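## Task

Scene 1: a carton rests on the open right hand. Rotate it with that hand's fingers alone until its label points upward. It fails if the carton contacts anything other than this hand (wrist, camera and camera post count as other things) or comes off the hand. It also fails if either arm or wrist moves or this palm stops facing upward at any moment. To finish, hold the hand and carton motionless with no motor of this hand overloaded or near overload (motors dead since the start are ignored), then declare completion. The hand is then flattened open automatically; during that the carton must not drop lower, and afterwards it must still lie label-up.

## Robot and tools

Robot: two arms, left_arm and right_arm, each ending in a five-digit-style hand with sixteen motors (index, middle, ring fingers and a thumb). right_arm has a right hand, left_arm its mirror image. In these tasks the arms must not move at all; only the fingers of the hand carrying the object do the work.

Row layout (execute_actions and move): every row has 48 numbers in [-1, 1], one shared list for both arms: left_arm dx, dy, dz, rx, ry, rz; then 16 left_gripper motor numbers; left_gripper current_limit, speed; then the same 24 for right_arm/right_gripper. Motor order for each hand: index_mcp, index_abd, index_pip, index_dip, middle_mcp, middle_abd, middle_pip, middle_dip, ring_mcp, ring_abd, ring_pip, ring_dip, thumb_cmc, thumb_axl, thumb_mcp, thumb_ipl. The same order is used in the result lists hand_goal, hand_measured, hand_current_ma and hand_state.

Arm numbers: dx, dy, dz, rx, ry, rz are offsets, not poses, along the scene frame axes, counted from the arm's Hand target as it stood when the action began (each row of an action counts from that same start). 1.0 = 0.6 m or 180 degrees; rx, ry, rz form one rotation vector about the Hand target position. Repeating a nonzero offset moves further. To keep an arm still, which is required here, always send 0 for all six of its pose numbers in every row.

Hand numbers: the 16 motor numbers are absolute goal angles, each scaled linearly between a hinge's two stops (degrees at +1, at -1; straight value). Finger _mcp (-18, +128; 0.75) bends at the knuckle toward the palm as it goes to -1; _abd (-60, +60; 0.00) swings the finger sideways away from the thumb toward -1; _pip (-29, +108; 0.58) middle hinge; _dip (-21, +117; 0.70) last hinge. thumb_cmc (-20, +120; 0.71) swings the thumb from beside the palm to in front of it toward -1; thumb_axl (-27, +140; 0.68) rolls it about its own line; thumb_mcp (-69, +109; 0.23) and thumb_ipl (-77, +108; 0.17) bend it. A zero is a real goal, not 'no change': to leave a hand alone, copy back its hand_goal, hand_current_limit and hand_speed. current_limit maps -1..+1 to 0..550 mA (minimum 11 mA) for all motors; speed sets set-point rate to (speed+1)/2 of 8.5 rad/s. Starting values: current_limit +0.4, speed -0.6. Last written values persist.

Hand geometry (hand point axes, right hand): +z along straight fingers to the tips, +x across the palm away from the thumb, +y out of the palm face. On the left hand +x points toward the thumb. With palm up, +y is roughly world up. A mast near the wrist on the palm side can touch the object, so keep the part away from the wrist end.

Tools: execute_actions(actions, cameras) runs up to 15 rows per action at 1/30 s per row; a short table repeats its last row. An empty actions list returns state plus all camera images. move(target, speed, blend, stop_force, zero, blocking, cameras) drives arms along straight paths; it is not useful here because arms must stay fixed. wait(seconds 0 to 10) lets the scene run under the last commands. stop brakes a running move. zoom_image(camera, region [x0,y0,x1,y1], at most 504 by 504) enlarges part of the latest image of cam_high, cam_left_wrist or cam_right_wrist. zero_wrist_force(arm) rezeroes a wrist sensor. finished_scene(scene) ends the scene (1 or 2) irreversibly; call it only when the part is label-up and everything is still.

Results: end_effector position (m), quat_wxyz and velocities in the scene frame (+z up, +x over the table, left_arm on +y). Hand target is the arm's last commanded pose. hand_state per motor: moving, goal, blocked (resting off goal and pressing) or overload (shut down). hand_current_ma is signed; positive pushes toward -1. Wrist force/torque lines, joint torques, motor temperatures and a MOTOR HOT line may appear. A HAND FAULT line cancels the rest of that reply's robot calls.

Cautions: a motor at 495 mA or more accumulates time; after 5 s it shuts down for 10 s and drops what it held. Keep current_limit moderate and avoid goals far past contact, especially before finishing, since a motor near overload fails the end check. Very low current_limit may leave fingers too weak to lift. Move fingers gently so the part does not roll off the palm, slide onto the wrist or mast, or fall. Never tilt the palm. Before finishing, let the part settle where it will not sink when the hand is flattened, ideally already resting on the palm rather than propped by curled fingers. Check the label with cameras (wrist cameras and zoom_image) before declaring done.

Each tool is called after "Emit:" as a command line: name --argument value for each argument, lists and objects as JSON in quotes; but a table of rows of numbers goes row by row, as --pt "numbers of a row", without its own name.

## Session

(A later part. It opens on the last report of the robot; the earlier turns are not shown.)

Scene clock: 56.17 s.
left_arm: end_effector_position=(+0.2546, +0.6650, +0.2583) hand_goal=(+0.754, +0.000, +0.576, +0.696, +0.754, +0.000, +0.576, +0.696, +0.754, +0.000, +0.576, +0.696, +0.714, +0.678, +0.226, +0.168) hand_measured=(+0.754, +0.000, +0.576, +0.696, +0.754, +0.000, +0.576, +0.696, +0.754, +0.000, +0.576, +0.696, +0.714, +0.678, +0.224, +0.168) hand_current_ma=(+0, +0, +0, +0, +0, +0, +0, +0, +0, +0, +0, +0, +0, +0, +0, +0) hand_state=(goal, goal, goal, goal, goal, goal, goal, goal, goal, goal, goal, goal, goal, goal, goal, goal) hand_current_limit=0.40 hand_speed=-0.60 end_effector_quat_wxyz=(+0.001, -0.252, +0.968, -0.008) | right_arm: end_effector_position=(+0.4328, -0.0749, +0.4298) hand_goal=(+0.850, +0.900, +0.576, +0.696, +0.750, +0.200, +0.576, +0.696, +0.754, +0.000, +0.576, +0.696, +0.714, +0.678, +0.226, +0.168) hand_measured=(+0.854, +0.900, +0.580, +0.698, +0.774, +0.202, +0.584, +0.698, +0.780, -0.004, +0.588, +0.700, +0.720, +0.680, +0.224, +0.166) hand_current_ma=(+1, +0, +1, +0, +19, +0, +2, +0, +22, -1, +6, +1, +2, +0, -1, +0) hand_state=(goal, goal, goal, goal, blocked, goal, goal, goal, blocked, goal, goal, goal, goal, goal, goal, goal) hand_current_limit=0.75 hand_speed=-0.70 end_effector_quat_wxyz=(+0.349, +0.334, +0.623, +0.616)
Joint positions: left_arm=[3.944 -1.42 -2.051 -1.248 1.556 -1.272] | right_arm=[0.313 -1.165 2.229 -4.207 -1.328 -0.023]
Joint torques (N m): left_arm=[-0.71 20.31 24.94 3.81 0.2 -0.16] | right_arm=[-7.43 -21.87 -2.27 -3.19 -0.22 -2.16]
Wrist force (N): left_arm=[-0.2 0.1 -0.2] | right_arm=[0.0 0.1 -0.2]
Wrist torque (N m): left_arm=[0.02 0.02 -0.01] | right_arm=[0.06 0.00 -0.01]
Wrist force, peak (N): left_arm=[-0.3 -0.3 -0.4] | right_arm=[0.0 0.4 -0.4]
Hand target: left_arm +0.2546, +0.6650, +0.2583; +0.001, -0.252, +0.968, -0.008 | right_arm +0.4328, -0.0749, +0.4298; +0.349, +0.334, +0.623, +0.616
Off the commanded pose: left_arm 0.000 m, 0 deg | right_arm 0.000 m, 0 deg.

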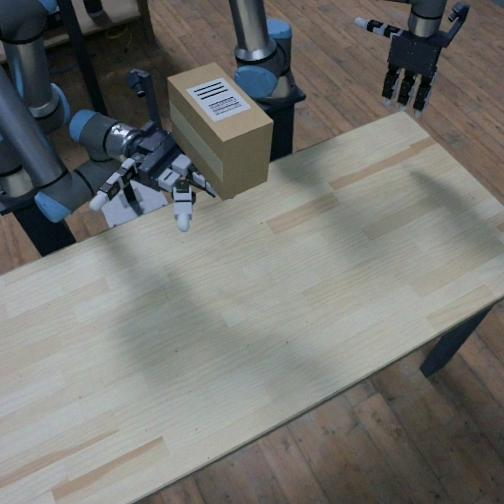

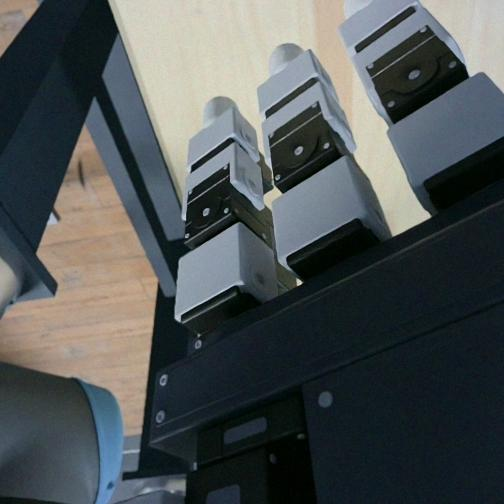

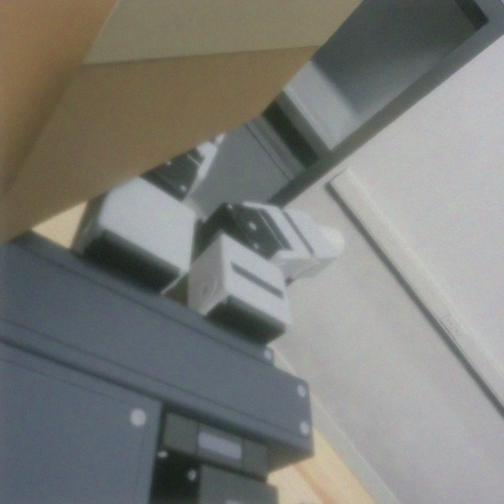

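Emit:
execute_actions --actions '[[[0,0,0,0,0,0,0.754,0,0.576,0.696,0.754,0,0.576,0.696,0.754,0,0.576,0.696,0.714,0.678,0.226,0.168,0.4,-0.6,0,0,0,0,0,0,0.85,0.2,0.576,0.696,0.75,0.2,0.576,0.696,0.754,0.0,0.576,0.696,0.714,0.678,0.226,0.168,0.75,-0.8]],[[0,0,0,0,0,0,0.754,0,0.576,0.696,0.754,0,0.576,0.696,0.754,0,0.576,0.696,0.714,0.678,0.226,0.168,0.4,-0.6,0,0,0,0,0,0,0.85,0.0,0.576,0.696,0.83,0.2,0.576,0.696,0.754,0.0,0.576,0.696,0.714,0.678,0.226,0.168,0.75,-0.8]],[[0,0,0,0,0,0,0.754,0,0.576,0.696,0.754,0,0.576,0.696,0.754,0,0.576,0.696,0.714,0.678,0.226,0.168,0.4,-0.6,0,0,0,0,0,0,0.754,0.0,0.576,0.696,0.83,0.0,0.576,0.696,0.754,0.0,0.576,0.696,0.714,0.678,0.226,0.168,0.75,-0.8]],[[0,0,0,0,0,0,0.754,0,0.576,0.696,0.754,0,0.576,0.696,0.754,0,0.576,0.696,0.714,0.678,0.226,0.168,0.4,-0.6,0,0,0,0,0,0,0.754,0.0,0.576,0.696,0.754,0.0,0.576,0.696,0.754,0.0,0.576,0.696,0.714,0.678,0.226,0.168,0.75,-0.85]]]' --cameras '["all"]'

Emit:
zoom_image --camera "cam_high" --region '[60, 50, 280, 270]'

Scene clock: 59.97 s.
left_arm: end_effector_position=(+0.2546, +0.6650, +0.2583) hand_goal=(+0.754, +0.000, +0.576, +0.696, +0.754, +0.000, +0.576, +0.696, +0.754, +0.000, +0.576, +0.696, +0.714, +0.678, +0.226, +0.168) hand_measured=(+0.754, +0.000, +0.576, +0.696, +0.754, +0.000, +0.576, +0.696, +0.754, +0.000, +0.576, +0.696, +0.714, +0.678, +0.224, +0.168) hand_current_ma=(+0, +0, +0, +0, +0, +0, +0, +0, +0, +0, +0, +0, +0, +0, +0, +0) hand_state=(goal, goal, goal, goal, goal, goal, goal, goal, goal, goal, goal, goal, goal, goal, goal, goal) hand_current_limit=0.40 hand_speed=-0.60 end_effector_quat_wxyz=(+0.001, -0.252, +0.968, -0.008) | right_arm: end_effector_position=(+0.4328, -0.0749, +0.4298) hand_goal=(+0.754, +0.000, +0.576, +0.696, +0.754, +0.000, +0.576, +0.696, +0.754, +0.000, +0.576, +0.696, +0.714, +0.678, +0.226, +0.168) hand_measured=(+0.774, +0.004, +0.584, +0.698, +0.780, +0.002, +0.582, +0.698, +0.780, -0.004, +0.588, +0.700, +0.720, +0.680, +0.224, +0.166) hand_current_ma=(+14, +0, +3, +1, +22, +0, +2, +0, +23, +0, +6, +1, +2, +0, -1, +0) hand_state=(goal, goal, goal, goal, blocked, goal, goal, goal, blocked, goal, goal, goal, goal, goal, goal, goal) hand_current_limit=0.75 hand_speed=-0.85 end_effector_quat_wxyz=(+0.349, +0.334, +0.623, +0.616)
Joint positions: left_arm=[3.944 -1.42 -2.051 -1.248 1.556 -1.272] | right_arm=[0.313 -1.165 2.229 -4.207 -1.328 -0.023]
Joint torques (N m): left_arm=[-1.59 20.08 24.98 3.9 0.28 -0.03] | right_arm=[-6.89 -21.26 -2.36 -3.16 -0.04 -2.14]
Wrist force (N): left_arm=[0.0 0.2 -0.1] | right_arm=[0.2 0.2 0.1]
Wrist torque (N m): left_arm=[0.03 0.00 0.00] | right_arm=[0.06 -0.02 -0.03]
Wrist force, peak (N): left_arm=[-0.1 -0.3 -0.5] | right_arm=[0.5 0.3 -0.2]
Hand target: left_arm +0.2546, +0.6650, +0.2583; +0.001, -0.252, +0.968, -0.008 | right_arm +0.4328, -0.0749, +0.4298; +0.349, +0.334, +0.623, +0.616
Off the commanded pose: left_arm 0.000 m, 0 deg | right_arm 0.000 m, 0 deg.

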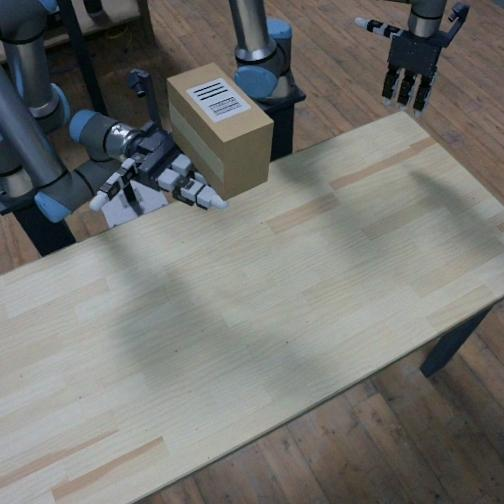

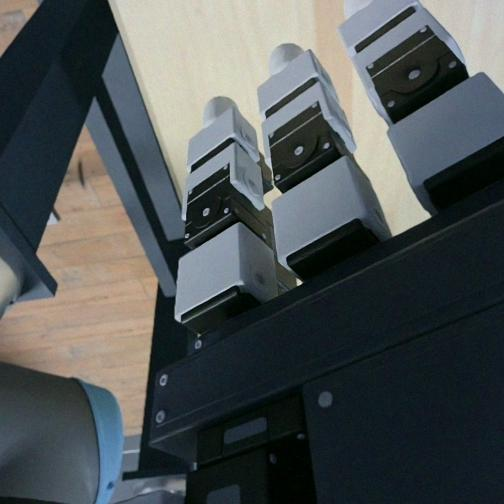

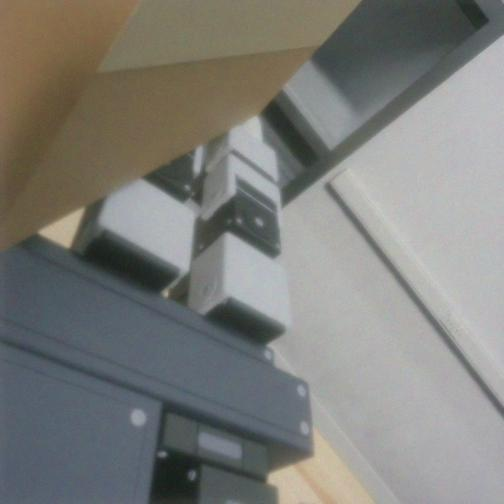

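Scaled by 2.291 from the camera's 504x504 image, which has a finer 720x720 frame.

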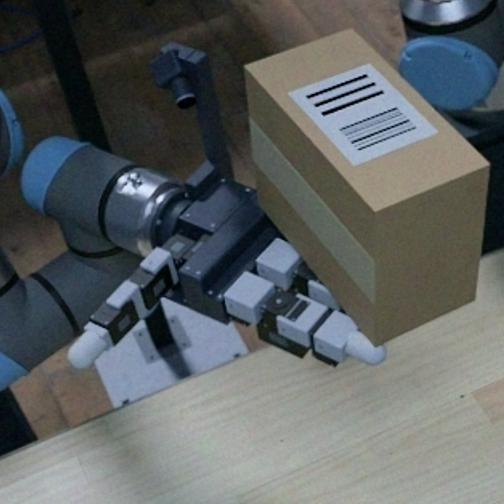

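Emit:
finished_scene --scene 1

The scene is finished: the task was done.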